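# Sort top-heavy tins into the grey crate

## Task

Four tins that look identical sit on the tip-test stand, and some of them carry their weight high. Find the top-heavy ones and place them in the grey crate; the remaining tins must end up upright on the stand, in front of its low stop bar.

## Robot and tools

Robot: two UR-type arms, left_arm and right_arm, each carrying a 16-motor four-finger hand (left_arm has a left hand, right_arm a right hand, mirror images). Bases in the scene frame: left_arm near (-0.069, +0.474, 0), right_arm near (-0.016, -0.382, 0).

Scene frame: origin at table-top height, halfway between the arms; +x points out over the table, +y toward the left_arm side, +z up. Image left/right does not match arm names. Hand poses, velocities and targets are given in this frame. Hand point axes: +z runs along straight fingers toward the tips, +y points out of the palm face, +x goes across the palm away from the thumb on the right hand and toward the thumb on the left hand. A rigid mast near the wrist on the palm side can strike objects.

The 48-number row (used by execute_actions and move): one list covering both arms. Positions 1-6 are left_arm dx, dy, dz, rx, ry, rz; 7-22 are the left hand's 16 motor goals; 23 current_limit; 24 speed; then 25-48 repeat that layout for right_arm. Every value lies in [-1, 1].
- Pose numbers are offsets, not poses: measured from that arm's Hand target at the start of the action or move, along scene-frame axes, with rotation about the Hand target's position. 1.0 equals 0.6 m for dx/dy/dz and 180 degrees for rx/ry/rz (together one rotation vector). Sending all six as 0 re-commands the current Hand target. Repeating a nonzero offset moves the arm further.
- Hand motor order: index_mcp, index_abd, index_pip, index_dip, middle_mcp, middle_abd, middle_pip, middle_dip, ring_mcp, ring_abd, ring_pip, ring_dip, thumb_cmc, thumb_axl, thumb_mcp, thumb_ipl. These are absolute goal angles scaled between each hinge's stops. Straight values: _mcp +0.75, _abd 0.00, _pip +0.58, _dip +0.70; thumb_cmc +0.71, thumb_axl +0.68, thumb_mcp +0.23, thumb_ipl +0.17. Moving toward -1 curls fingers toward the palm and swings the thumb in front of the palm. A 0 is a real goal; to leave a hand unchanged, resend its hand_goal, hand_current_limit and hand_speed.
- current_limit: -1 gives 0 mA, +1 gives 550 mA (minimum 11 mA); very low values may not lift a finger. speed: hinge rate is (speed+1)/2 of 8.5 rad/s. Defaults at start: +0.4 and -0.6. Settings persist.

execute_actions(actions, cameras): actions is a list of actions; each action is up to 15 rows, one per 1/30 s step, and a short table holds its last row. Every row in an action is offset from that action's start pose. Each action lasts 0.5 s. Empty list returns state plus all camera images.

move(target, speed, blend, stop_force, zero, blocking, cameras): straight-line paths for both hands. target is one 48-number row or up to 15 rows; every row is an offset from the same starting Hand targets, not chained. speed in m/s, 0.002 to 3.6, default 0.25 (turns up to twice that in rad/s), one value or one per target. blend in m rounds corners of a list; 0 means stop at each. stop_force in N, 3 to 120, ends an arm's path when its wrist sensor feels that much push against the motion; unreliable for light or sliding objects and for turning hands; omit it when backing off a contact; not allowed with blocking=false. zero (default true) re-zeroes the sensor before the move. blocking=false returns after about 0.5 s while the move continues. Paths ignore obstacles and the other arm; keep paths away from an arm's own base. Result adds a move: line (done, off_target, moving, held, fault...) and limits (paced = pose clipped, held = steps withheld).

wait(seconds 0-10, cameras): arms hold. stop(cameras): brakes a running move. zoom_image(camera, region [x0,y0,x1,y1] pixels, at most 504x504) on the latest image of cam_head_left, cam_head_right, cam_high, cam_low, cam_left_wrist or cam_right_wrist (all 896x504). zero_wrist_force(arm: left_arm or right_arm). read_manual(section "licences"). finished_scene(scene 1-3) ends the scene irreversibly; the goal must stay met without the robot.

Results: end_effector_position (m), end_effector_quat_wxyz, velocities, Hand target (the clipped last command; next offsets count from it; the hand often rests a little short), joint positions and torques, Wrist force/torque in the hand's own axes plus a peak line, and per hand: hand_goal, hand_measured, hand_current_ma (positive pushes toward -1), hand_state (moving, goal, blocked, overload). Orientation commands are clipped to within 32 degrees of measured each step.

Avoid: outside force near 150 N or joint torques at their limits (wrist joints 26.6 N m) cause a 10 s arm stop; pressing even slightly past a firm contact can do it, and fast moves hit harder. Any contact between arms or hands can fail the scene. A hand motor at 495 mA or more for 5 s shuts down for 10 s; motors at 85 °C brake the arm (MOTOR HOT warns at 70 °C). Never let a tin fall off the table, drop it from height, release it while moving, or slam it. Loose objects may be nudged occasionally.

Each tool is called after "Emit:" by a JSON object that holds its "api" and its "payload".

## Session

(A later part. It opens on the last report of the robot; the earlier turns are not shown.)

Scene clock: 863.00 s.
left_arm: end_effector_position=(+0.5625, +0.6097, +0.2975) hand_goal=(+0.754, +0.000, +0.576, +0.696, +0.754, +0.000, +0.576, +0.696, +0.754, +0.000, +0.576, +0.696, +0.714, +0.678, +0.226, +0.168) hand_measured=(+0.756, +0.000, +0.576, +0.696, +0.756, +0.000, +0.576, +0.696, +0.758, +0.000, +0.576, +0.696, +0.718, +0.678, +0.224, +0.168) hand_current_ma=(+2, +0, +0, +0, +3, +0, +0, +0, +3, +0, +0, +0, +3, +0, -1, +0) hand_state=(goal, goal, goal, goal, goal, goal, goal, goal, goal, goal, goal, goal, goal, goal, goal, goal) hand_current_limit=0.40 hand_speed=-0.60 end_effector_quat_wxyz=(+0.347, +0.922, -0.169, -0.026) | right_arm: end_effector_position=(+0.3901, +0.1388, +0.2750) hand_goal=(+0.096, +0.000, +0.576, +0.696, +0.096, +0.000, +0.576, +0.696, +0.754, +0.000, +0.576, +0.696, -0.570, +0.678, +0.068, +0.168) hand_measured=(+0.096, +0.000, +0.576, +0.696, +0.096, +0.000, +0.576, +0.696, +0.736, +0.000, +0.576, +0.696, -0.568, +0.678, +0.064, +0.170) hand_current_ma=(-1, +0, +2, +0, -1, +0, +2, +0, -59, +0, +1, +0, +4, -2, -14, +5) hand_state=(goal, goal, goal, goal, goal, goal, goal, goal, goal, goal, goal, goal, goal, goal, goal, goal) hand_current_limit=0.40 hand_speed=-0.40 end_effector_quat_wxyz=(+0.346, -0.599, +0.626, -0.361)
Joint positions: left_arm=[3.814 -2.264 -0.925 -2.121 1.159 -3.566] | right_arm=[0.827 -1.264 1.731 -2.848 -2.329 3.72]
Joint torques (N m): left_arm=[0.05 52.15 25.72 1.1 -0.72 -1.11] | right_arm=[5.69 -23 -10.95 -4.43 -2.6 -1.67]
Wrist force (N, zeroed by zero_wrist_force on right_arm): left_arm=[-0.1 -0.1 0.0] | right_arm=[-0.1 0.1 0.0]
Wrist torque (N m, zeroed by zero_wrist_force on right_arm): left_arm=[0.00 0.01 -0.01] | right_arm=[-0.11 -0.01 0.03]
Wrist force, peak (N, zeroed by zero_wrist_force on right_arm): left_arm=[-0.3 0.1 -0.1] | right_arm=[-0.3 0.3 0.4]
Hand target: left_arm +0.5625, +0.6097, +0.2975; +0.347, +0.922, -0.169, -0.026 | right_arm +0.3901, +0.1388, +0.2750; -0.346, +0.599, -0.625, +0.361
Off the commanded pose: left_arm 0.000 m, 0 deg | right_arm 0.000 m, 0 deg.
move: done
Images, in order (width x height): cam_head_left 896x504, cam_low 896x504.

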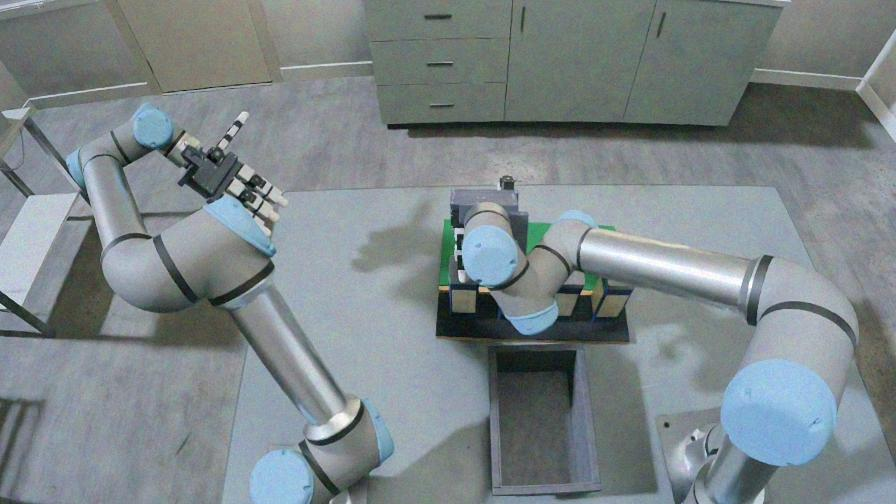

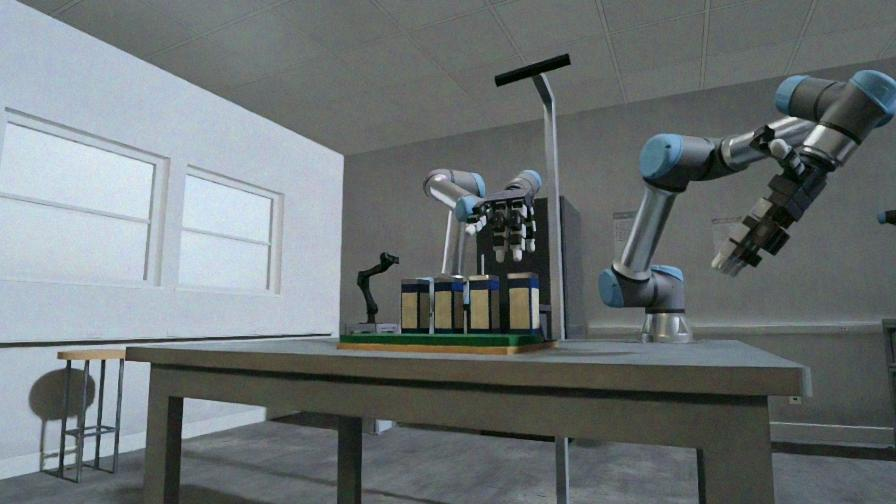

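Emit:
{"api": "move", "payload": {"target": [0,0,0,0,0,0,0.754,0,0.576,0.696,0.754,0,0.576,0.696,0.754,0,0.576,0.696,0.714,0.678,0.226,0.168,0.4,-0.6,0,0,-0.2333,0,0,0,0.096,0,0.576,0.696,0.096,0,0.576,0.696,0.754,0,0.576,0.696,-0.571,0.678,0.067,0.168,0.4,-0.4], "speed": 0.12, "cameras": ["cam_low","cam_head_left","cam_right_wrist"]}}

Emit:
{"api": "zoom_image", "payload": {"camera": "cam_low", "region": [400, 200, 560, 360]}}

Scene clock: 870.80 s.
left_arm: end_effector_position=(+0.5625, +0.6097, +0.2975) hand_goal=(+0.754, +0.000, +0.576, +0.696, +0.754, +0.000, +0.576, +0.696, +0.754, +0.000, +0.576, +0.696, +0.714, +0.678, +0.226, +0.168) hand_measured=(+0.756, +0.000, +0.576, +0.696, +0.756, +0.000, +0.576, +0.696, +0.758, +0.000, +0.576, +0.696, +0.718, +0.678, +0.224, +0.168) hand_current_ma=(+2, +0, +0, +0, +3, +0, +0, +0, +3, +0, +0, +0, +3, +0, -1, +0) hand_state=(goal, goal, goal, goal, goal, goal, goal, goal, goal, goal, goal, goal, goal, goal, goal, goal) hand_current_limit=0.40 hand_speed=-0.60 end_effector_quat_wxyz=(+0.347, +0.922, -0.169, -0.026) | right_arm: end_effector_position=(+0.3901, +0.1388, +0.1351) hand_goal=(+0.096, +0.000, +0.576, +0.696, +0.096, +0.000, +0.576, +0.696, +0.754, +0.000, +0.576, +0.696, -0.570, +0.678, +0.068, +0.168) hand_measured=(+0.096, +0.000, +0.576, +0.696, +0.096, +0.000, +0.576, +0.696, +0.736, +0.000, +0.576, +0.696, -0.568, +0.678, +0.064, +0.170) hand_current_ma=(-2, +0, +2, +0, -2, +0, +2, +0, -59, +0, +1, +0, +4, -2, -14, +5) hand_state=(goal, goal, goal, goal, goal, goal, goal, goal, goal, goal, goal, goal, goal, goal, goal, goal) hand_current_limit=0.40 hand_speed=-0.40 end_effector_quat_wxyz=(+0.346, -0.599, +0.625, -0.361)
Joint positions: left_arm=[3.814 -2.264 -0.925 -2.121 1.159 -3.566] | right_arm=[0.827 -1.063 1.868 -3.186 -2.329 3.72]
Joint torques (N m): left_arm=[-0.15 52.38 25.27 1.15 -0.88 -1.13] | right_arm=[-0.25 -27.39 -6.71 -4.17 1.24 -1.67]
Wrist force (N, zeroed by zero_wrist_force on right_arm): left_arm=[-0.1 0.0 0.0] | right_arm=[0.1 0.1 0.1]
Wrist torque (N m, zeroed by zero_wrist_force on right_arm): left_arm=[0.01 0.01 -0.02] | right_arm=[-0.11 -0.04 0.03]
Wrist force, peak (N, zeroed by zero_wrist_force on right_arm): left_arm=[-0.3 0.2 -0.1] | right_arm=[-0.1 1.0 0.3]
Hand target: left_arm +0.5625, +0.6097, +0.2975; +0.347, +0.922, -0.169, -0.026 | right_arm +0.3901, +0.1388, +0.1350; -0.346, +0.599, -0.625, +0.361
Off the commanded pose: left_arm 0.000 m, 0 deg | right_arm 0.000 m, 0 deg.
move: done
camera_calibration:
cam_right_wrist: T_world_to_cam=[[-0.281023, 0.795237, -0.537237, 0.100541], [-0.309647, 0.454724, 0.835072, -0.097615], [0.908375, 0.401029, 0.118455, -0.298412], [0, 0, 0, 1]] pos_world=[0.269098, 0.0841058, 0.170878]
Images, in order (width x height): cam_head_left 896x504, cam_low 896x504, cam_right_wrist 896x504.

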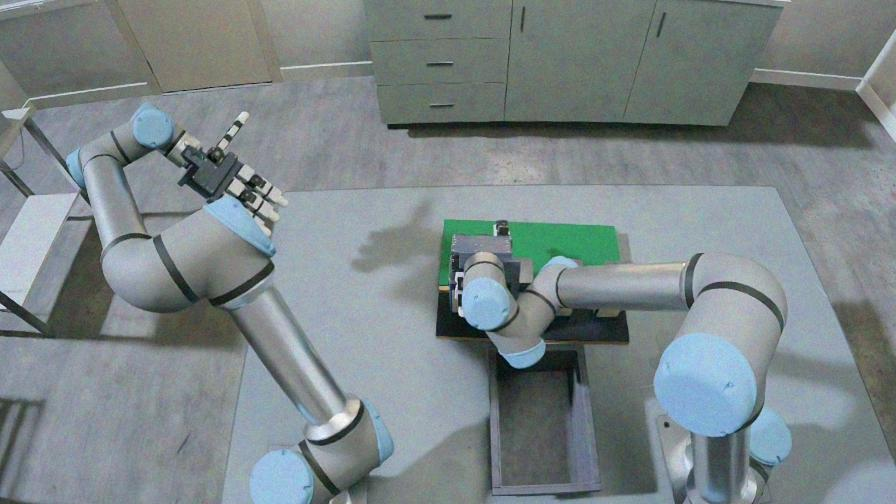

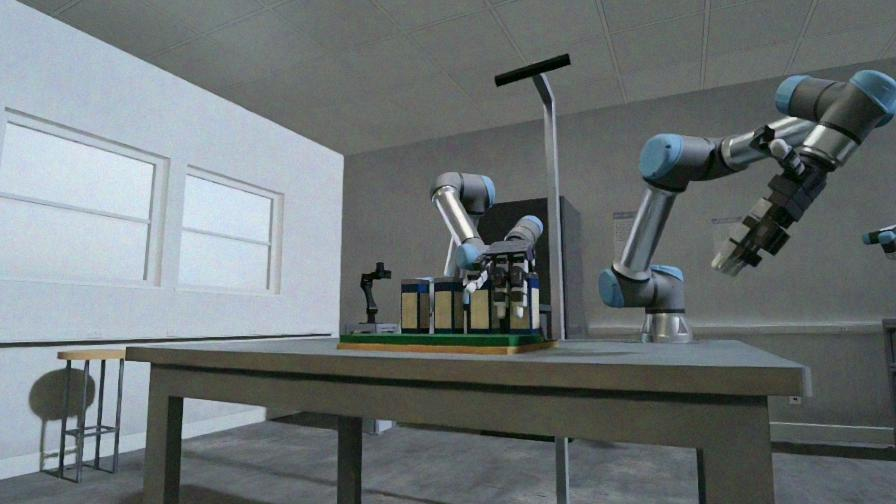

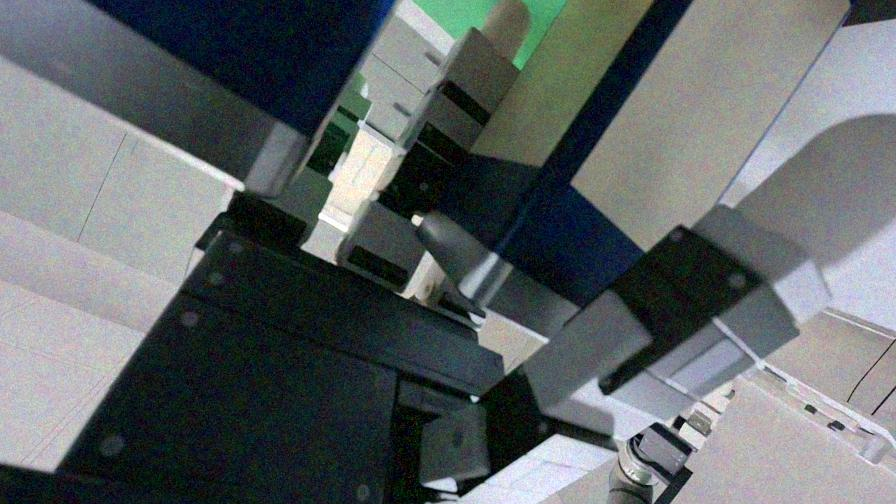

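Scaled by 3.150 from the camera's 896x504 image, which has a finer 1280x720 frame.

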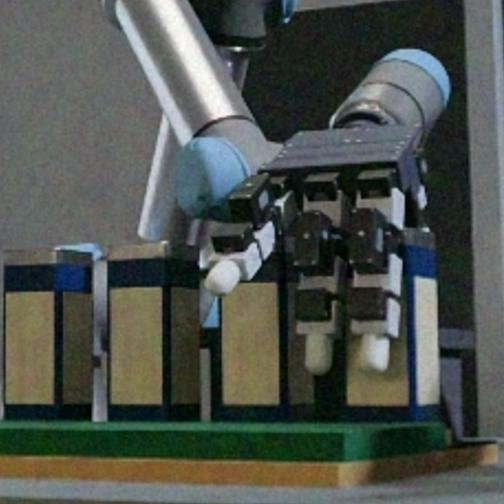

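Emit:
{"api": "move", "payload": {"target": [0,0,0,0,0,0,0.754,0,0.576,0.696,0.754,0,0.576,0.696,0.754,0,0.576,0.696,0.714,0.678,0.226,0.168,0.4,-0.6,0,0,0,0,0,0,-0.068,0,0.576,0.696,-0.068,0,0.576,0.696,0.754,0,0.576,0.696,-0.571,0.678,-0.09,0.168,0.3,-0.85], "cameras": ["cam_right_wrist"]}}

Emit:
{"api": "move", "payload": {"target": [0,0,0,0,0,0,0.754,0,0.576,0.696,0.754,0,0.576,0.696,0.754,0,0.576,0.696,0.714,0.678,0.226,0.168,0.4,-0.6,0,0,0,0,0,0,-0.15,0,0.576,0.696,-0.15,0,0.576,0.696,0.754,0,0.576,0.696,-0.571,0.678,-0.2,0.168,0.4,-0.85], "cameras": ["cam_low","cam_right_wrist"]}}

Emit:
{"api": "zoom_image", "payload": {"camera": "cam_low", "region": [400, 200, 560, 360]}}

Scene clock: 880.47 s.
left_arm: end_effector_position=(+0.5625, +0.6097, +0.2975) hand_goal=(+0.754, +0.000, +0.576, +0.696, +0.754, +0.000, +0.576, +0.696, +0.754, +0.000, +0.576, +0.696, +0.714, +0.678, +0.226, +0.168) hand_measured=(+0.756, +0.000, +0.576, +0.696, +0.756, +0.000, +0.576, +0.696, +0.758, +0.000, +0.576, +0.696, +0.718, +0.678, +0.224, +0.168) hand_current_ma=(+2, +0, +0, +0, +3, +0, +0, +0, +3, +0, +0, +0, +3, +0, -1, +0) hand_state=(goal, goal, goal, goal, goal, goal, goal, goal, goal, goal, goal, goal, goal, goal, goal, goal) hand_current_limit=0.40 hand_speed=-0.60 end_effector_quat_wxyz=(+0.347, +0.922, -0.169, -0.026) | right_arm: end_effector_position=(+0.3901, +0.1388, +0.1350) hand_goal=(-0.068, +0.000, +0.576, +0.696, -0.068, +0.000, +0.576, +0.696, +0.754, +0.000, +0.576, +0.696, -0.570, +0.678, -0.090, +0.168) hand_measured=(-0.052, +0.000, +0.578, +0.696, -0.062, +0.000, +0.576, +0.696, +0.736, +0.000, +0.576, +0.696, -0.568, +0.678, -0.080, +0.168) hand_current_ma=(+53, +0, +5, +0, +17, +0, +2, +0, -59, +0, +1, +0, +4, -2, +40, +2) hand_state=(goal, goal, goal, goal, goal, goal, goal, goal, goal, goal, goal, goal, goal, goal, goal, goal) hand_current_limit=0.30 hand_speed=-0.85 end_effector_quat_wxyz=(+0.346, -0.599, +0.625, -0.361)
Joint positions: left_arm=[3.814 -2.264 -0.925 -2.121 1.159 -3.566] | right_arm=[0.827 -1.063 1.868 -3.187 -2.329 3.72]
Joint torques (N m): left_arm=[-0.05 52.74 25.79 1.37 -0.71 -1.12] | right_arm=[5.79 -27.62 -7 -4.03 1.18 -1.59]
Wrist force (N, zeroed by zero_wrist_force on right_arm): left_arm=[-0.1 0.0 0.1] | right_arm=[-0.2 0.2 1.2]
Wrist torque (N m, zeroed by zero_wrist_force on right_arm): left_arm=[0.00 0.02 -0.02] | right_arm=[-0.09 0.00 0.02]
Wrist force, peak (N, zeroed by zero_wrist_force on right_arm): left_arm=[0.0 -0.2 0.3] | right_arm=[-0.2 0.2 1.2]
Hand target: left_arm +0.5625, +0.6097, +0.2975; +0.347, +0.922, -0.169, -0.026 | right_arm +0.3901, +0.1388, +0.1350; -0.346, +0.599, -0.625, +0.361
Off the commanded pose: left_arm 0.000 m, 0 deg | right_arm 0.000 m, 0 deg.
move: done
camera_calibration:
cam_right_wrist: T_world_to_cam=[[-0.281048, 0.795273, -0.537171, 0.10048], [-0.309626, 0.45466, 0.835114, -0.0975395], [0.908374, 0.401029, 0.118456, -0.2984], [0, 0, 0, 1]] pos_world=[0.269098, 0.0841058, 0.170779]
Images, in order (width x height): cam_right_wrist 896x504.

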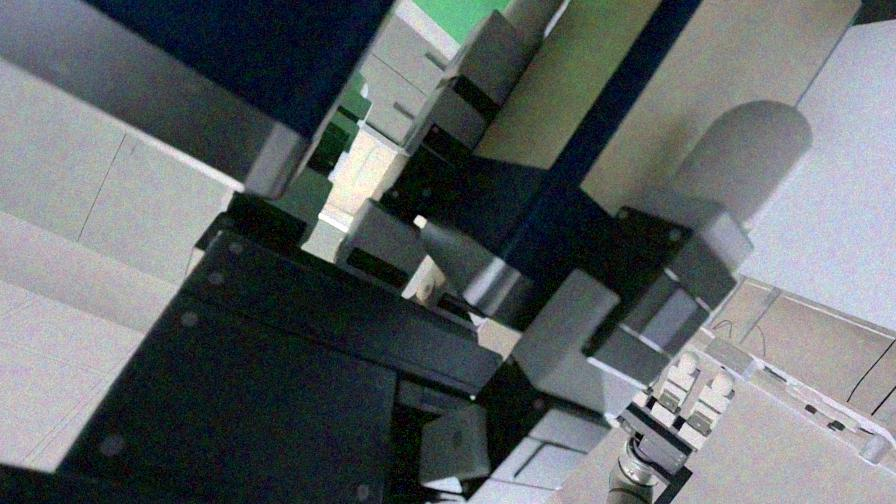

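Scene clock: 880.97 s.
left_arm: end_effector_position=(+0.5625, +0.6097, +0.2975) hand_goal=(+0.754, +0.000, +0.576, +0.696, +0.754, +0.000, +0.576, +0.696, +0.754, +0.000, +0.576, +0.696, +0.714, +0.678, +0.226, +0.168) hand_measured=(+0.756, +0.000, +0.576, +0.696, +0.756, +0.000, +0.576, +0.696, +0.758, +0.000, +0.576, +0.696, +0.718, +0.678, +0.224, +0.168) hand_current_ma=(+2, +0, +0, +0, +3, +0, +0, +0, +3, +0, +0, +0, +3, +0, -1, +0) hand_state=(goal, goal, goal, goal, goal, goal, goal, goal, goal, goal, goal, goal, goal, goal, goal, goal) hand_current_limit=0.40 hand_speed=-0.60 end_effector_quat_wxyz=(+0.347, +0.922, -0.169, -0.026) | right_arm: end_effector_position=(+0.3901, +0.1388, +0.1350) hand_goal=(-0.150, +0.000, +0.576, +0.696, -0.150, +0.000, +0.576, +0.696, +0.754, +0.000, +0.576, +0.696, -0.570, +0.678, -0.200, +0.168) hand_measured=(-0.072, +0.000, +0.584, +0.698, -0.080, +0.000, +0.582, +0.696, +0.736, +0.000, +0.576, +0.696, -0.568, +0.676, -0.080, +0.160) hand_current_ma=(+336, +0, +26, +7, +297, +0, +17, +1, -59, +0, +1, +0, +4, -5, +385, -37) hand_state=(blocked, goal, goal, goal, blocked, goal, goal, goal, goal, goal, goal, goal, goal, goal, blocked, goal) hand_current_limit=0.40 hand_speed=-0.85 end_effector_quat_wxyz=(+0.346, -0.599, +0.625, -0.361)
Joint positions: left_arm=[3.814 -2.264 -0.925 -2.121 1.159 -3.566] | right_arm=[0.827 -1.063 1.868 -3.187 -2.329 3.72]
Joint torques (N m): left_arm=[-0.51 52.94 25.7 1.27 -0.77 -1.19] | right_arm=[5.88 -29.99 -8.97 -3.99 0.74 -1.48]
Wrist force (N, zeroed by zero_wrist_force on right_arm): left_arm=[-0.3 -0.2 0.0] | right_arm=[-0.1 2.7 1.8]
Wrist torque (N m, zeroed by zero_wrist_force on right_arm): left_arm=[-0.02 0.03 -0.03] | right_arm=[0.07 -0.02 0.03]
Wrist force, peak (N, zeroed by zero_wrist_force on right_arm): left_arm=[-0.3 0.1 -0.2] | right_arm=[-0.1 2.7 1.8]
Hand target: left_arm +0.5625, +0.6097, +0.2975; +0.347, +0.922, -0.169, -0.026 | right_arm +0.3901, +0.1388, +0.1350; -0.346, +0.599, -0.625, +0.361
Off the commanded pose: left_arm 0.000 m, 0 deg | right_arm 0.000 m, 0 deg.
move: done
camera_calibration:
cam_right_wrist: T_world_to_cam=[[-0.281048, 0.795273, -0.537171, 0.100426], [-0.309626, 0.45466, 0.835114, -0.097456], [0.908374, 0.401029, 0.118456, -0.298388], [0, 0, 0, 1]] pos_world=[0.269098, 0.0841058, 0.170679]
Images, in order (width x height): cam_low 896x504, cam_right_wrist 896x504.

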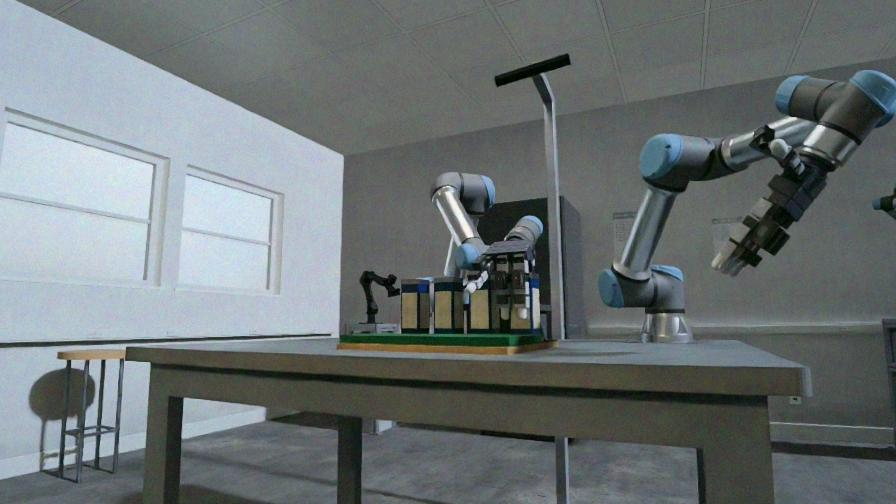

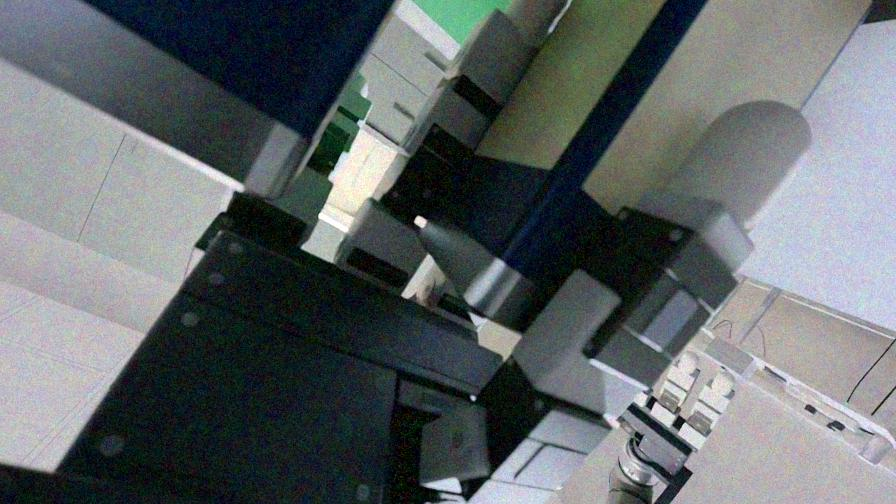

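Scaled by 3.150 from the camera's 896x504 image, which has a finer 1280x720 frame.

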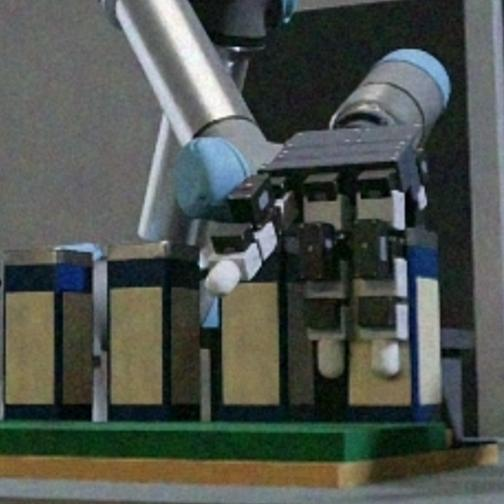

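Emit:
{"api": "move", "payload": {"target": [[0,0,0,0,0,0,0.754,0,0.576,0.696,0.754,0,0.576,0.696,0.754,0,0.576,0.696,0.714,0.678,0.226,0.168,0.4,-0.6,0,0,0.208,0,0,0,-0.15,0,0.576,0.696,-0.15,0,0.576,0.696,0.754,0,0.576,0.696,-0.571,0.678,-0.2,0.168,0.4,-0.85],[0,0,0,0,0,0,0.754,0,0.576,0.696,0.754,0,0.576,0.696,0.754,0,0.576,0.696,0.714,0.678,0.226,0.168,0.4,-0.6,-0.167,0,0.208,0,0,0,-0.15,0,0.576,0.696,-0.15,0,0.576,0.696,0.754,0,0.576,0.696,-0.571,0.678,-0.2,0.168,0.4,-0.85],[0,0,0,0,0,0,0.754,0,0.576,0.696,0.754,0,0.576,0.696,0.754,0,0.576,0.696,0.714,0.678,0.226,0.168,0.4,-0.6,-0.38,-0.143,0.208,0,0,0,-0.15,0,0.576,0.696,-0.15,0,0.576,0.696,0.754,0,0.576,0.696,-0.571,0.678,-0.2,0.168,0.4,-0.85]], "speed": [0.1,0.2,0.2], "blend": [0.03,0.03,0], "cameras": ["cam_low","cam_head_left","cam_head_right"]}}

Emit:
{"api": "zoom_image", "payload": {"camera": "cam_head_left", "region": [430, 240, 680, 500]}}

Scene clock: 904.03 s.
left_arm: end_effector_position=(+0.5625, +0.6097, +0.2975) hand_goal=(+0.754, +0.000, +0.576, +0.696, +0.754, +0.000, +0.576, +0.696, +0.754, +0.000, +0.576, +0.696, +0.714, +0.678, +0.226, +0.168) hand_measured=(+0.756, +0.000, +0.576, +0.696, +0.756, +0.000, +0.576, +0.696, +0.758, +0.000, +0.576, +0.696, +0.718, +0.678, +0.224, +0.168) hand_current_ma=(+2, +0, +0, +0, +3, +0, +0, +0, +3, +0, +0, +0, +3, +0, -1, +0) hand_state=(goal, goal, goal, goal, goal, goal, goal, goal, goal, goal, goal, goal, goal, goal, goal, goal) hand_current_limit=0.40 hand_speed=-0.60 end_effector_quat_wxyz=(+0.347, +0.922, -0.169, -0.026) | right_arm: end_effector_position=(+0.1621, +0.0530, +0.2598) hand_goal=(-0.150, +0.000, +0.576, +0.696, -0.150, +0.000, +0.576, +0.696, +0.754, +0.000, +0.576, +0.696, -0.570, +0.678, -0.200, +0.168) hand_measured=(-0.076, +0.000, +0.584, +0.698, -0.084, +0.000, +0.582, +0.696, +0.736, +0.000, +0.576, +0.696, -0.568, +0.676, -0.080, +0.158) hand_current_ma=(+315, -1, +26, +7, +278, -1, +17, +1, -59, +0, +0, +0, +4, -5, +385, -44) hand_state=(blocked, goal, goal, goal, blocked, goal, goal, goal, goal, goal, goal, goal, goal, goal, blocked, goal) hand_current_limit=0.40 hand_speed=-0.85 end_effector_quat_wxyz=(+0.346, -0.599, +0.625, -0.361)
Joint positions: left_arm=[3.814 -2.264 -0.925 -2.121 1.159 -3.566] | right_arm=[1.15 -1.65 2.146 -2.578 -2.531 4.112]
Joint torques (N m): left_arm=[0.04 52.8 25.51 1.25 -0.77 -1.2] | right_arm=[5.45 -27.53 -12.81 -0.48 -3.29 1.77]
Wrist force (N, zeroed by zero_wrist_force on right_arm): left_arm=[0.0 -0.1 0.0] | right_arm=[0.0 3.5 1.7]
Wrist torque (N m, zeroed by zero_wrist_force on right_arm): left_arm=[-0.01 0.00 -0.01] | right_arm=[0.00 -0.01 -0.12]
Wrist force, peak (N, zeroed by zero_wrist_force on right_arm): left_arm=[-0.4 0.0 0.1] | right_arm=[0.0 4.5 2.0]
Hand target: left_arm +0.5625, +0.6097, +0.2975; +0.347, +0.922, -0.169, -0.026 | right_arm +0.1621, +0.0530, +0.2598; -0.346, +0.599, -0.625, +0.361
Off the commanded pose: left_arm 0.000 m, 0 deg | right_arm 0.000 m, 0 deg.
move: done
Images, in order (width x height): cam_head_left 896x504, cam_head_right 896x504, cam_low 896x504.

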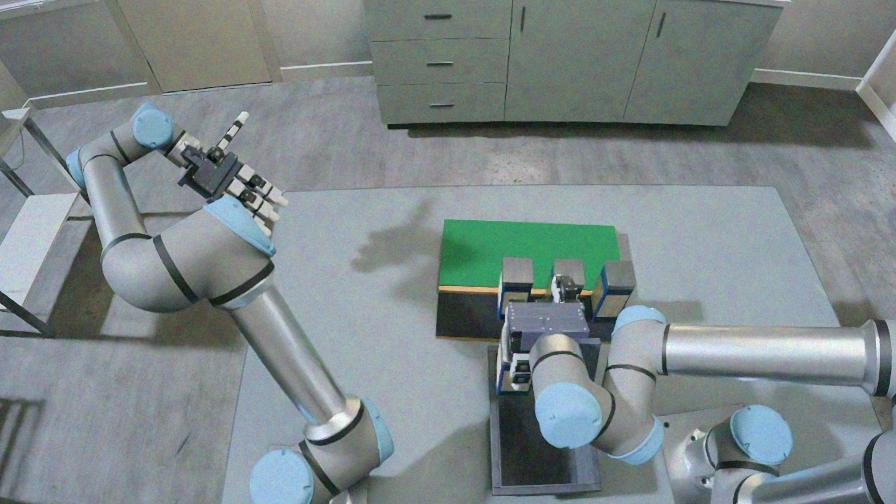

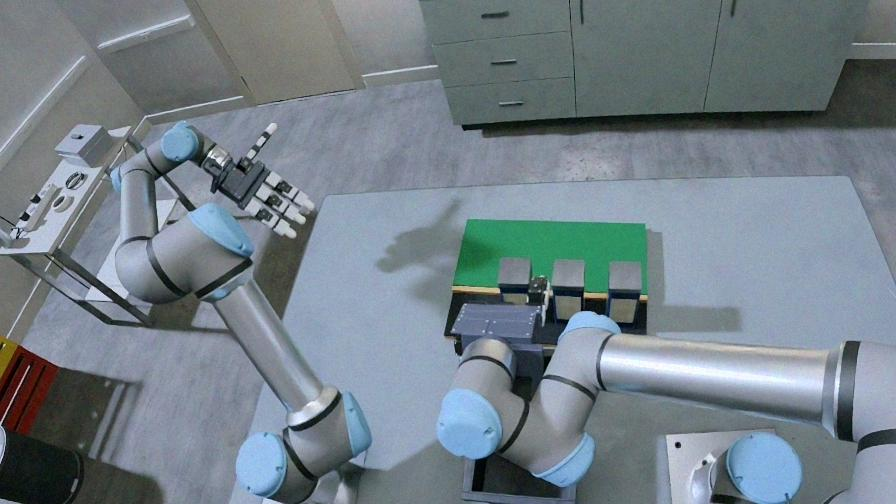

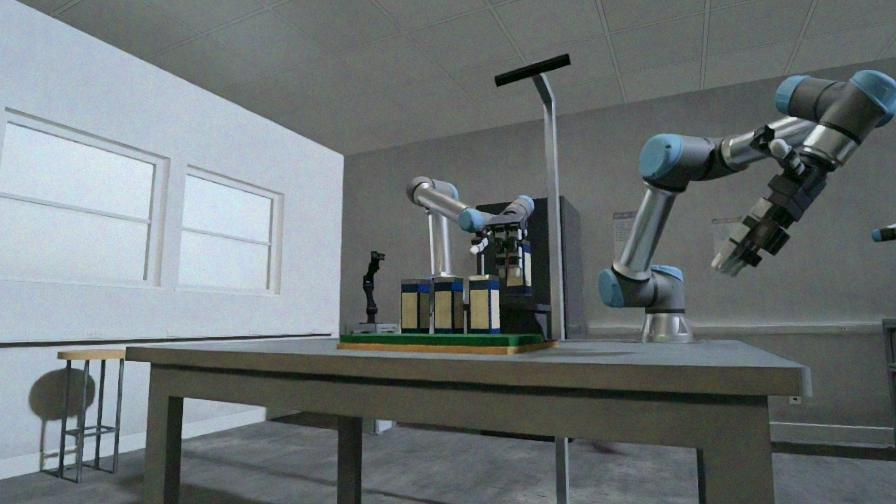

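Scaled by 1.938 from the camera's 896x504 image, which has a finer 1280x720 frame.

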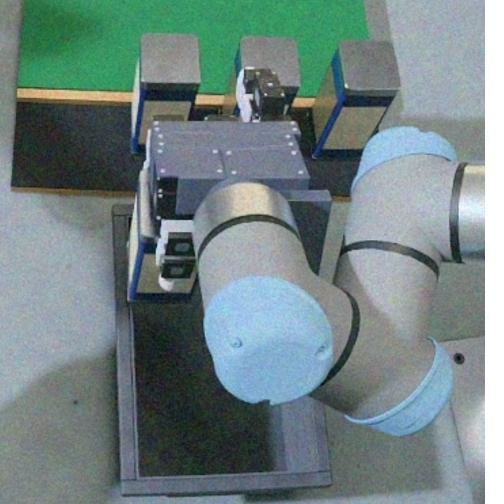

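Emit:
{"api": "move", "payload": {"target": [[0,0,0,0,0,0,0.754,0,0.576,0.696,0.754,0,0.576,0.696,0.754,0,0.576,0.696,0.714,0.678,0.226,0.168,0.4,-0.6,-0.0252,-0.0167,0,0,0,0,-0.15,0,0.576,0.696,-0.15,0,0.576,0.696,0.754,0,0.576,0.696,-0.571,0.678,-0.2,0.168,0.4,-0.85],[0,0,0,0,0,0,0.754,0,0.576,0.696,0.754,0,0.576,0.696,0.754,0,0.576,0.696,0.714,0.678,0.226,0.168,0.4,-0.6,-0.0252,-0.0167,-0.195,0,0,0,-0.15,0,0.576,0.696,-0.15,0,0.576,0.696,0.754,0,0.576,0.696,-0.571,0.678,-0.2,0.168,0.4,-0.85]], "speed": [0.1,0.12]}}

Emit:
{"api": "move", "payload": {"target": [0,0,0,0,0,0,0.754,0,0.576,0.696,0.754,0,0.576,0.696,0.754,0,0.576,0.696,0.714,0.678,0.226,0.168,0.4,-0.6,0,0,-0.045,0,0,0,-0.15,0,0.576,0.696,-0.15,0,0.576,0.696,0.754,0,0.576,0.696,-0.571,0.678,-0.2,0.168,0.4,-0.85], "speed": 0.015, "stop_force": 4, "cameras": ["cam_low","cam_head_left","cam_right_wrist"]}}

Emit:
{"api": "zoom_image", "payload": {"camera": "cam_head_left", "region": [430, 240, 680, 500]}}

Scene clock: 931.57 s.
left_arm: end_effector_position=(+0.5625, +0.6097, +0.2975) hand_goal=(+0.754, +0.000, +0.576, +0.696, +0.754, +0.000, +0.576, +0.696, +0.754, +0.000, +0.576, +0.696, +0.714, +0.678, +0.226, +0.168) hand_measured=(+0.756, +0.000, +0.576, +0.696, +0.756, +0.000, +0.576, +0.696, +0.758, +0.000, +0.576, +0.696, +0.718, +0.678, +0.224, +0.168) hand_current_ma=(+2, +0, +0, +0, +3, +0, +0, +0, +3, +0, +0, +0, +3, +0, -1, +0) hand_state=(goal, goal, goal, goal, goal, goal, goal, goal, goal, goal, goal, goal, goal, goal, goal, goal) hand_current_limit=0.40 hand_speed=-0.60 end_effector_quat_wxyz=(+0.347, +0.922, -0.169, -0.026) | right_arm: end_effector_position=(+0.1469, +0.0430, +0.1429) hand_goal=(-0.150, +0.000, +0.576, +0.696, -0.150, +0.000, +0.576, +0.696, +0.754, +0.000, +0.576, +0.696, -0.570, +0.678, -0.200, +0.168) hand_measured=(-0.076, +0.000, +0.584, +0.698, -0.084, +0.000, +0.582, +0.696, +0.736, +0.000, +0.576, +0.696, -0.568, +0.676, -0.080, +0.158) hand_current_ma=(+315, -1, +26, +7, +278, -1, +17, +1, -59, +0, +0, +0, +4, -5, +385, -45) hand_state=(blocked, goal, goal, goal, blocked, goal, goal, goal, goal, goal, goal, goal, goal, goal, blocked, goal) hand_current_limit=0.40 hand_speed=-0.85 end_effector_quat_wxyz=(+0.346, -0.599, +0.625, -0.361)
Joint positions: left_arm=[3.814 -2.264 -0.925 -2.121 1.159 -3.566] | right_arm=[1.177 -1.464 2.333 -2.916 -2.544 4.154]
Joint torques (N m): left_arm=[-0.33 53.06 25.77 1.24 -0.76 -1.42] | right_arm=[-7.04 -11.82 -6.98 -4.71 0.45 -1.53]
Wrist force (N, zeroed by zero_wrist_force on right_arm): left_arm=[-0.3 0.0 0.1] | right_arm=[-0.1 3.8 1.4]
Wrist torque (N m, zeroed by zero_wrist_force on right_arm): left_arm=[0.01 0.04 -0.03] | right_arm=[0.07 0.00 0.00]
Wrist force, peak (N, zeroed by zero_wrist_force on right_arm): left_arm=[-0.4 0.1 -0.2] | right_arm=[-0.1 4.6 1.9]
Hand target: left_arm +0.5625, +0.6097, +0.2975; +0.347, +0.922, -0.169, -0.026 | right_arm +0.1470, +0.0430, +0.1428; -0.346, +0.599, -0.625, +0.361
Off the commanded pose: left_arm 0.000 m, 0 deg | right_arm 0.000 m, 0 deg.
move: done

Scene clock: 934.30 s.
left_arm: end_effector_position=(+0.5625, +0.6097, +0.2975) hand_goal=(+0.754, +0.000, +0.576, +0.696, +0.754, +0.000, +0.576, +0.696, +0.754, +0.000, +0.576, +0.696, +0.714, +0.678, +0.226, +0.168) hand_measured=(+0.756, +0.000, +0.576, +0.696, +0.756, +0.000, +0.576, +0.696, +0.758, +0.000, +0.576, +0.696, +0.718, +0.678, +0.224, +0.168) hand_current_ma=(+2, +0, +0, +0, +3, +0, +0, +0, +3, +0, +0, +0, +3, +0, -1, +0) hand_state=(goal, goal, goal, goal, goal, goal, goal, goal, goal, goal, goal, goal, goal, goal, goal, goal) hand_current_limit=0.40 hand_speed=-0.60 end_effector_quat_wxyz=(+0.347, +0.922, -0.169, -0.026) | right_arm: end_effector_position=(+0.1470, +0.0430, +0.1198) hand_goal=(-0.150, +0.000, +0.576, +0.696, -0.150, +0.000, +0.576, +0.696, +0.754, +0.000, +0.576, +0.696, -0.570, +0.678, -0.200, +0.168) hand_measured=(-0.078, +0.000, +0.584, +0.698, -0.084, +0.000, +0.582, +0.696, +0.736, +0.000, +0.576, +0.696, -0.570, +0.676, -0.080, +0.154) hand_current_ma=(+313, +0, +26, +7, +276, -1, +17, +1, -59, +0, +0, +0, +2, -7, +385, -59) hand_state=(blocked, goal, goal, goal, blocked, goal, goal, goal, goal, goal, goal, goal, goal, goal, blocked, goal) hand_current_limit=0.40 hand_speed=-0.85 end_effector_quat_wxyz=(+0.346, -0.599, +0.626, -0.361)
Joint positions: left_arm=[3.814 -2.264 -0.925 -2.121 1.159 -3.566] | right_arm=[1.177 -1.404 2.354 -2.997 -2.544 4.154]
Joint torques (N m): left_arm=[-0.26 53.57 25.26 1.29 -0.72 -1.2] | right_arm=[-5.09 -32.07 -26.05 -0.77 -0.87 0.99]
Wrist force (N, zeroed by zero_wrist_force on right_arm): left_arm=[0.1 -0.1 -0.2] | right_arm=[0.3 3.5 1.8]
Wrist torque (N m, zeroed by zero_wrist_force on right_arm): left_arm=[0.01 -0.02 0.00] | right_arm=[0.02 -0.03 0.02]
Wrist force, peak (N, zeroed by zero_wrist_force on right_arm): left_arm=[-0.3 0.2 -0.2] | right_arm=[1.7 -5.7 -3.9]
Hand target: left_arm +0.5625, +0.6097, +0.2975; +0.347, +0.922, -0.169, -0.026 | right_arm +0.1470, +0.0430, +0.1198; -0.346, +0.599, -0.626, +0.361 (not the last commanded pose)
Off the commanded pose: left_arm 0.000 m, 0 deg | right_arm 0.004 m, 0 deg.
move: contact (right_arm)
camera_calibration:
cam_right_wrist: T_world_to_cam=[[-0.280984, 0.795272, -0.537207, 0.100129], [-0.309494, 0.454765, 0.835106, -0.116477], [0.908439, 0.400913, 0.118351, -0.0373308], [0, 0, 0, 1]] pos_world=[0.0259984, -0.0116938, 0.155479]
Images, in order (width x height): cam_head_left 896x504, cam_low 896x504, cam_right_wrist 896x504.

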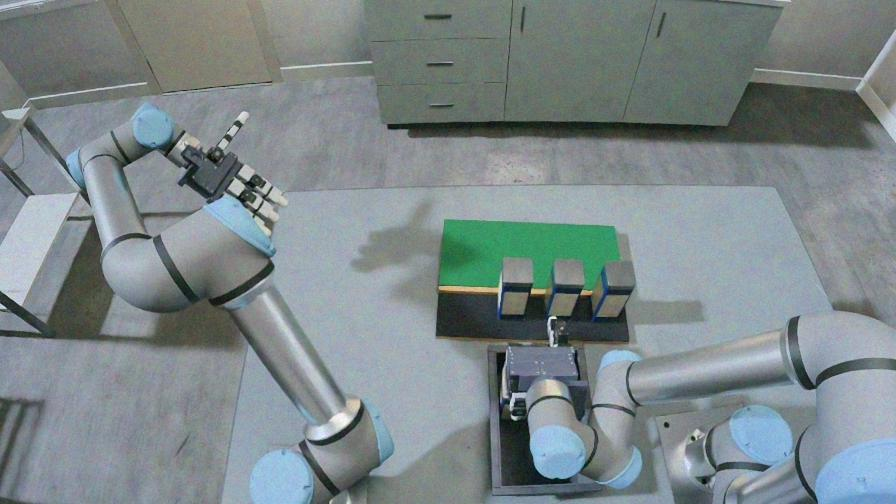

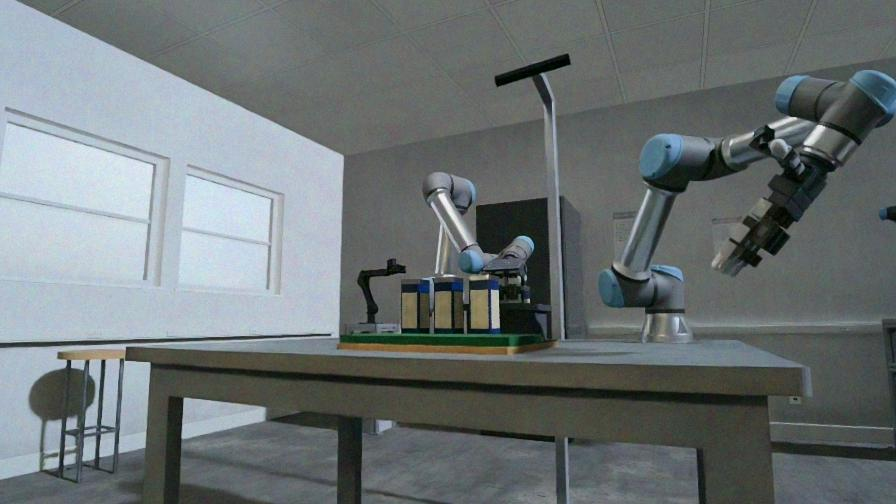

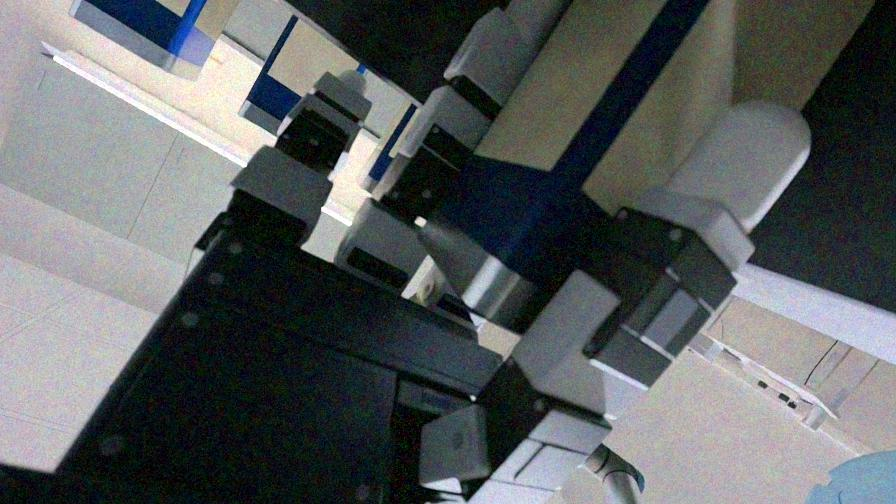

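Scaled by 1.938 from the camera's 896x504 image, which has a finer 1280x720 frame.

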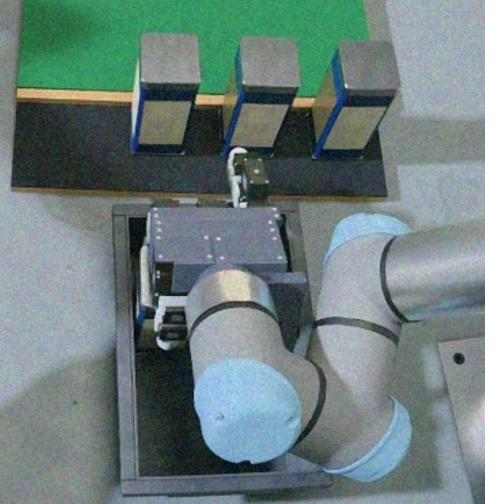

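Emit:
{"api": "move", "payload": {"target": [0,0,0,0,0,0,0.754,0,0.576,0.696,0.754,0,0.576,0.696,0.754,0,0.576,0.696,0.714,0.678,0.226,0.168,0.4,-0.6,0,0,-0.0045,0,0,0,-0.15,0,0.576,0.696,-0.15,0,0.576,0.696,0.754,0,0.576,0.696,-0.571,0.678,-0.2,0.168,0.4,-0.85], "speed": 0.02}}

Emit:
{"api": "move", "payload": {"target": [0,0,0,0,0,0,0.754,0,0.576,0.696,0.754,0,0.576,0.696,0.754,0,0.576,0.696,0.714,0.678,0.226,0.168,0.4,-0.6,0,0,0,0,0,0,-0.04,0,0.576,0.696,-0.04,0,0.576,0.696,0.754,0,0.576,0.696,-0.571,0.678,-0.03,0.168,0.4,-0.9]}}

Emit:
{"api": "move", "payload": {"target": [0,0,0,0,0,0,0.754,0,0.576,0.696,0.754,0,0.576,0.696,0.754,0,0.576,0.696,0.714,0.678,0.226,0.168,0.4,-0.6,0,0,0,0,0,0,0.03,0,0.576,0.696,0.03,0,0.576,0.696,0.754,0,0.576,0.696,-0.571,0.678,0.067,0.168,0.4,-0.7], "cameras": ["cam_head_left","cam_right_wrist"]}}

Emit:
{"api": "zoom_image", "payload": {"camera": "cam_head_left", "region": [430, 240, 680, 500]}}

Scene clock: 956.37 s.
left_arm: end_effector_position=(+0.5625, +0.6097, +0.2975) hand_goal=(+0.754, +0.000, +0.576, +0.696, +0.754, +0.000, +0.576, +0.696, +0.754, +0.000, +0.576, +0.696, +0.714, +0.678, +0.226, +0.168) hand_measured=(+0.756, +0.000, +0.576, +0.696, +0.756, +0.000, +0.576, +0.696, +0.758, +0.000, +0.576, +0.696, +0.718, +0.678, +0.224, +0.168) hand_current_ma=(+2, +0, +0, +0, +3, +0, +0, +0, +3, +0, +0, +0, +3, +0, -1, +0) hand_state=(goal, goal, goal, goal, goal, goal, goal, goal, goal, goal, goal, goal, goal, goal, goal, goal) hand_current_limit=0.40 hand_speed=-0.60 end_effector_quat_wxyz=(+0.347, +0.922, -0.169, -0.026) | right_arm: end_effector_position=(+0.1470, +0.0430, +0.1172) hand_goal=(-0.150, +0.000, +0.576, +0.696, -0.150, +0.000, +0.576, +0.696, +0.754, +0.000, +0.576, +0.696, -0.570, +0.678, -0.200, +0.168) hand_measured=(-0.078, +0.000, +0.584, +0.698, -0.086, +0.000, +0.582, +0.696, +0.736, +0.000, +0.576, +0.696, -0.570, +0.676, -0.080, +0.154) hand_current_ma=(+311, +0, +26, +7, +273, +1, +17, +1, -59, +0, +0, +0, +1, -8, +385, -67) hand_state=(blocked, goal, goal, goal, blocked, goal, goal, goal, goal, goal, goal, goal, goal, goal, blocked, goal) hand_current_limit=0.40 hand_speed=-0.85 end_effector_quat_wxyz=(+0.346, -0.599, +0.626, -0.361)
Joint positions: left_arm=[3.814 -2.264 -0.925 -2.121 1.159 -3.566] | right_arm=[1.177 -1.397 2.357 -3.007 -2.544 4.154]
Joint torques (N m): left_arm=[-0.5 53.15 25.83 1.29 -0.89 -1.36] | right_arm=[-4.57 -8.07 -2.18 -3.39 -1.07 1.04]
Wrist force (N, zeroed by zero_wrist_force on right_arm): left_arm=[-0.1 0.2 0.2] | right_arm=[0.0 -6.4 -4.1]
Wrist torque (N m, zeroed by zero_wrist_force on right_arm): left_arm=[0.02 0.01 -0.02] | right_arm=[-0.17 -0.06 0.05]
Wrist force, peak (N, zeroed by zero_wrist_force on right_arm): left_arm=[-0.3 0.0 0.3] | right_arm=[0.3 -6.6 -4.3]
Hand target: left_arm +0.5625, +0.6097, +0.2975; +0.347, +0.922, -0.169, -0.026 | right_arm +0.1470, +0.0430, +0.1171; -0.346, +0.599, -0.626, +0.361
Off the commanded pose: left_arm 0.000 m, 0 deg | right_arm 0.000 m, 0 deg.
move: done

Scene clock: 957.07 s.
left_arm: end_effector_position=(+0.5625, +0.6097, +0.2975) hand_goal=(+0.754, +0.000, +0.576, +0.696, +0.754, +0.000, +0.576, +0.696, +0.754, +0.000, +0.576, +0.696, +0.714, +0.678, +0.226, +0.168) hand_measured=(+0.756, +0.000, +0.576, +0.696, +0.756, +0.000, +0.576, +0.696, +0.758, +0.000, +0.576, +0.696, +0.718, +0.678, +0.224, +0.168) hand_current_ma=(+2, +0, +0, +0, +3, +0, +0, +0, +3, +0, +0, +0, +3, +0, -1, +0) hand_state=(goal, goal, goal, goal, goal, goal, goal, goal, goal, goal, goal, goal, goal, goal, goal, goal) hand_current_limit=0.40 hand_speed=-0.60 end_effector_quat_wxyz=(+0.347, +0.922, -0.169, -0.026) | right_arm: end_effector_position=(+0.1469, +0.0430, +0.1171) hand_goal=(-0.040, +0.000, +0.576, +0.696, -0.040, +0.000, +0.576, +0.696, +0.754, +0.000, +0.576, +0.696, -0.570, +0.678, -0.030, +0.168) hand_measured=(-0.044, +0.000, +0.578, +0.698, -0.044, +0.000, +0.578, +0.696, +0.736, +0.000, +0.576, +0.696, -0.570, +0.676, -0.032, +0.166) hand_current_ma=(-13, +0, +5, +6, -14, +1, +5, +1, -59, +0, +0, +0, +1, -7, -9, -7) hand_state=(goal, goal, goal, goal, goal, goal, goal, goal, goal, goal, goal, goal, goal, goal, goal, goal) hand_current_limit=0.40 hand_speed=-0.90 end_effector_quat_wxyz=(+0.346, -0.599, +0.626, -0.361)
Joint positions: left_arm=[3.814 -2.264 -0.925 -2.121 1.159 -3.566] | right_arm=[1.177 -1.397 2.357 -3.007 -2.544 4.154]
Joint torques (N m): left_arm=[-0.15 53.52 25.59 1.2 -0.8 -1.48] | right_arm=[-4.65 -14.9 -8.1 -3.97 -1.14 -1.43]
Wrist force (N, zeroed by zero_wrist_force on right_arm): left_arm=[-0.2 0.0 -0.2] | right_arm=[0.0 -0.1 -0.2]
Wrist torque (N m, zeroed by zero_wrist_force on right_arm): left_arm=[0.01 0.01 -0.02] | right_arm=[-0.13 -0.02 0.01]
Wrist force, peak (N, zeroed by zero_wrist_force on right_arm): left_arm=[-0.2 0.2 0.2] | right_arm=[-0.1 -6.3 -4.3]
Hand target: left_arm +0.5625, +0.6097, +0.2975; +0.347, +0.922, -0.169, -0.026 | right_arm +0.1470, +0.0430, +0.1171; -0.346, +0.599, -0.626, +0.361
Off the commanded pose: left_arm 0.000 m, 0 deg | right_arm 0.000 m, 0 deg.
move: done

Scene clock: 957.57 s.
left_arm: end_effector_position=(+0.5625, +0.6097, +0.2975) hand_goal=(+0.754, +0.000, +0.576, +0.696, +0.754, +0.000, +0.576, +0.696, +0.754, +0.000, +0.576, +0.696, +0.714, +0.678, +0.226, +0.168) hand_measured=(+0.756, +0.000, +0.576, +0.696, +0.756, +0.000, +0.576, +0.696, +0.758, +0.000, +0.576, +0.696, +0.718, +0.678, +0.224, +0.168) hand_current_ma=(+2, +0, +0, +0, +3, +0, +0, +0, +3, +0, +0, +0, +3, +0, -1, +0) hand_state=(goal, goal, goal, goal, goal, goal, goal, goal, goal, goal, goal, goal, goal, goal, goal, goal) hand_current_limit=0.40 hand_speed=-0.60 end_effector_quat_wxyz=(+0.347, +0.922, -0.169, -0.026) | right_arm: end_effector_position=(+0.1469, +0.0430, +0.1171) hand_goal=(+0.030, +0.000, +0.576, +0.696, +0.030, +0.000, +0.576, +0.696, +0.754, +0.000, +0.576, +0.696, -0.570, +0.678, +0.068, +0.168) hand_measured=(+0.024, +0.000, +0.578, +0.698, +0.024, +0.000, +0.578, +0.696, +0.736, +0.000, +0.576, +0.696, -0.570, +0.676, +0.064, +0.166) hand_current_ma=(-17, +0, +4, +6, -18, +1, +5, +1, -59, +0, +0, +0, +1, -7, -14, -7) hand_state=(goal, goal, goal, goal, goal, goal, goal, goal, goal, goal, goal, goal, goal, goal, goal, goal) hand_current_limit=0.40 hand_speed=-0.70 end_effector_quat_wxyz=(+0.346, -0.599, +0.626, -0.361)
Joint positions: left_arm=[3.814 -2.264 -0.925 -2.121 1.159 -3.566] | right_arm=[1.177 -1.397 2.357 -3.007 -2.544 4.154]
Joint torques (N m): left_arm=[-0.5 53.1 26.14 1.24 -0.93 -1.23] | right_arm=[-4.92 -18.13 -13.62 -3.9 -1.18 -1.58]
Wrist force (N, zeroed by zero_wrist_force on right_arm): left_arm=[0.0 0.1 0.2] | right_arm=[0.2 0.0 -0.1]
Wrist torque (N m, zeroed by zero_wrist_force on right_arm): left_arm=[0.00 0.00 -0.01] | right_arm=[-0.12 -0.05 0.04]
Wrist force, peak (N, zeroed by zero_wrist_force on right_arm): left_arm=[-0.2 -0.3 0.1] | right_arm=[0.1 0.4 -0.1]
Hand target: left_arm +0.5625, +0.6097, +0.2975; +0.347, +0.922, -0.169, -0.026 | right_arm +0.1470, +0.0430, +0.1171; -0.346, +0.599, -0.626, +0.361
Off the commanded pose: left_arm 0.000 m, 0 deg | right_arm 0.000 m, 0 deg.
move: done
camera_calibration:
cam_right_wrist: T_world_to_cam=[[-0.280984, 0.795272, -0.537207, 0.0986787], [-0.309494, 0.454765, 0.835106, -0.114222], [0.908439, 0.400913, 0.118351, -0.0370112], [0, 0, 0, 1]] pos_world=[0.0259984, -0.0116938, 0.152779]
Images, in order (width x height): cam_head_left 896x504, cam_right_wrist 896x504.

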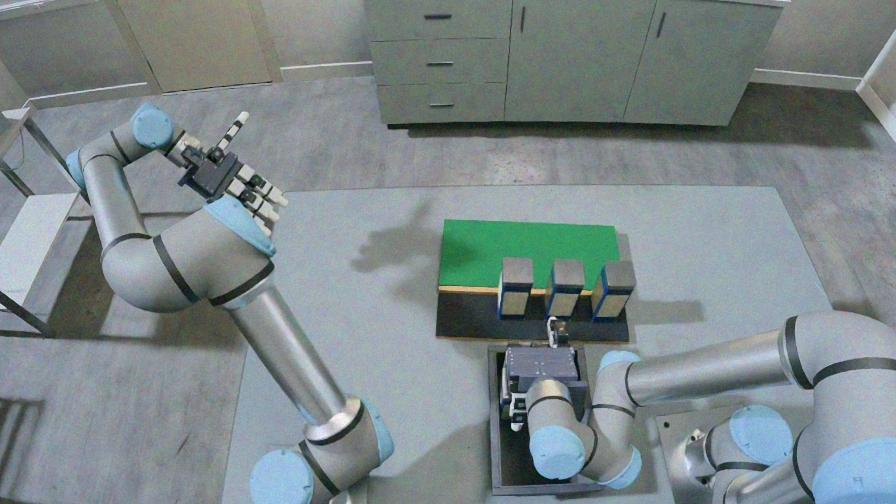

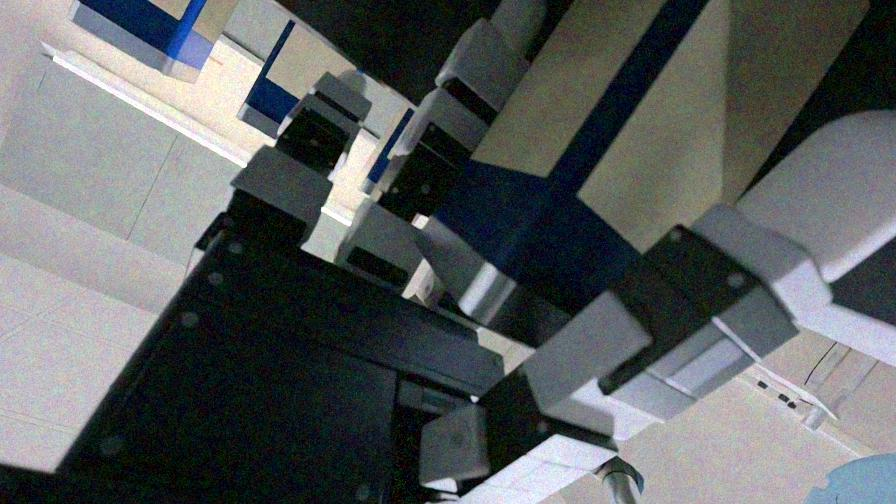

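Scaled by 1.938 from the camera's 896x504 image, which has a finer 1280x720 frame.

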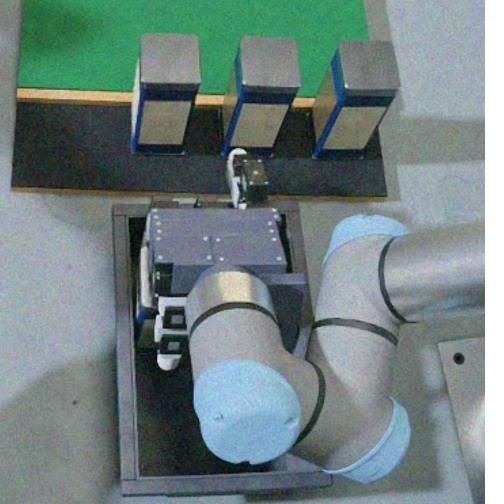

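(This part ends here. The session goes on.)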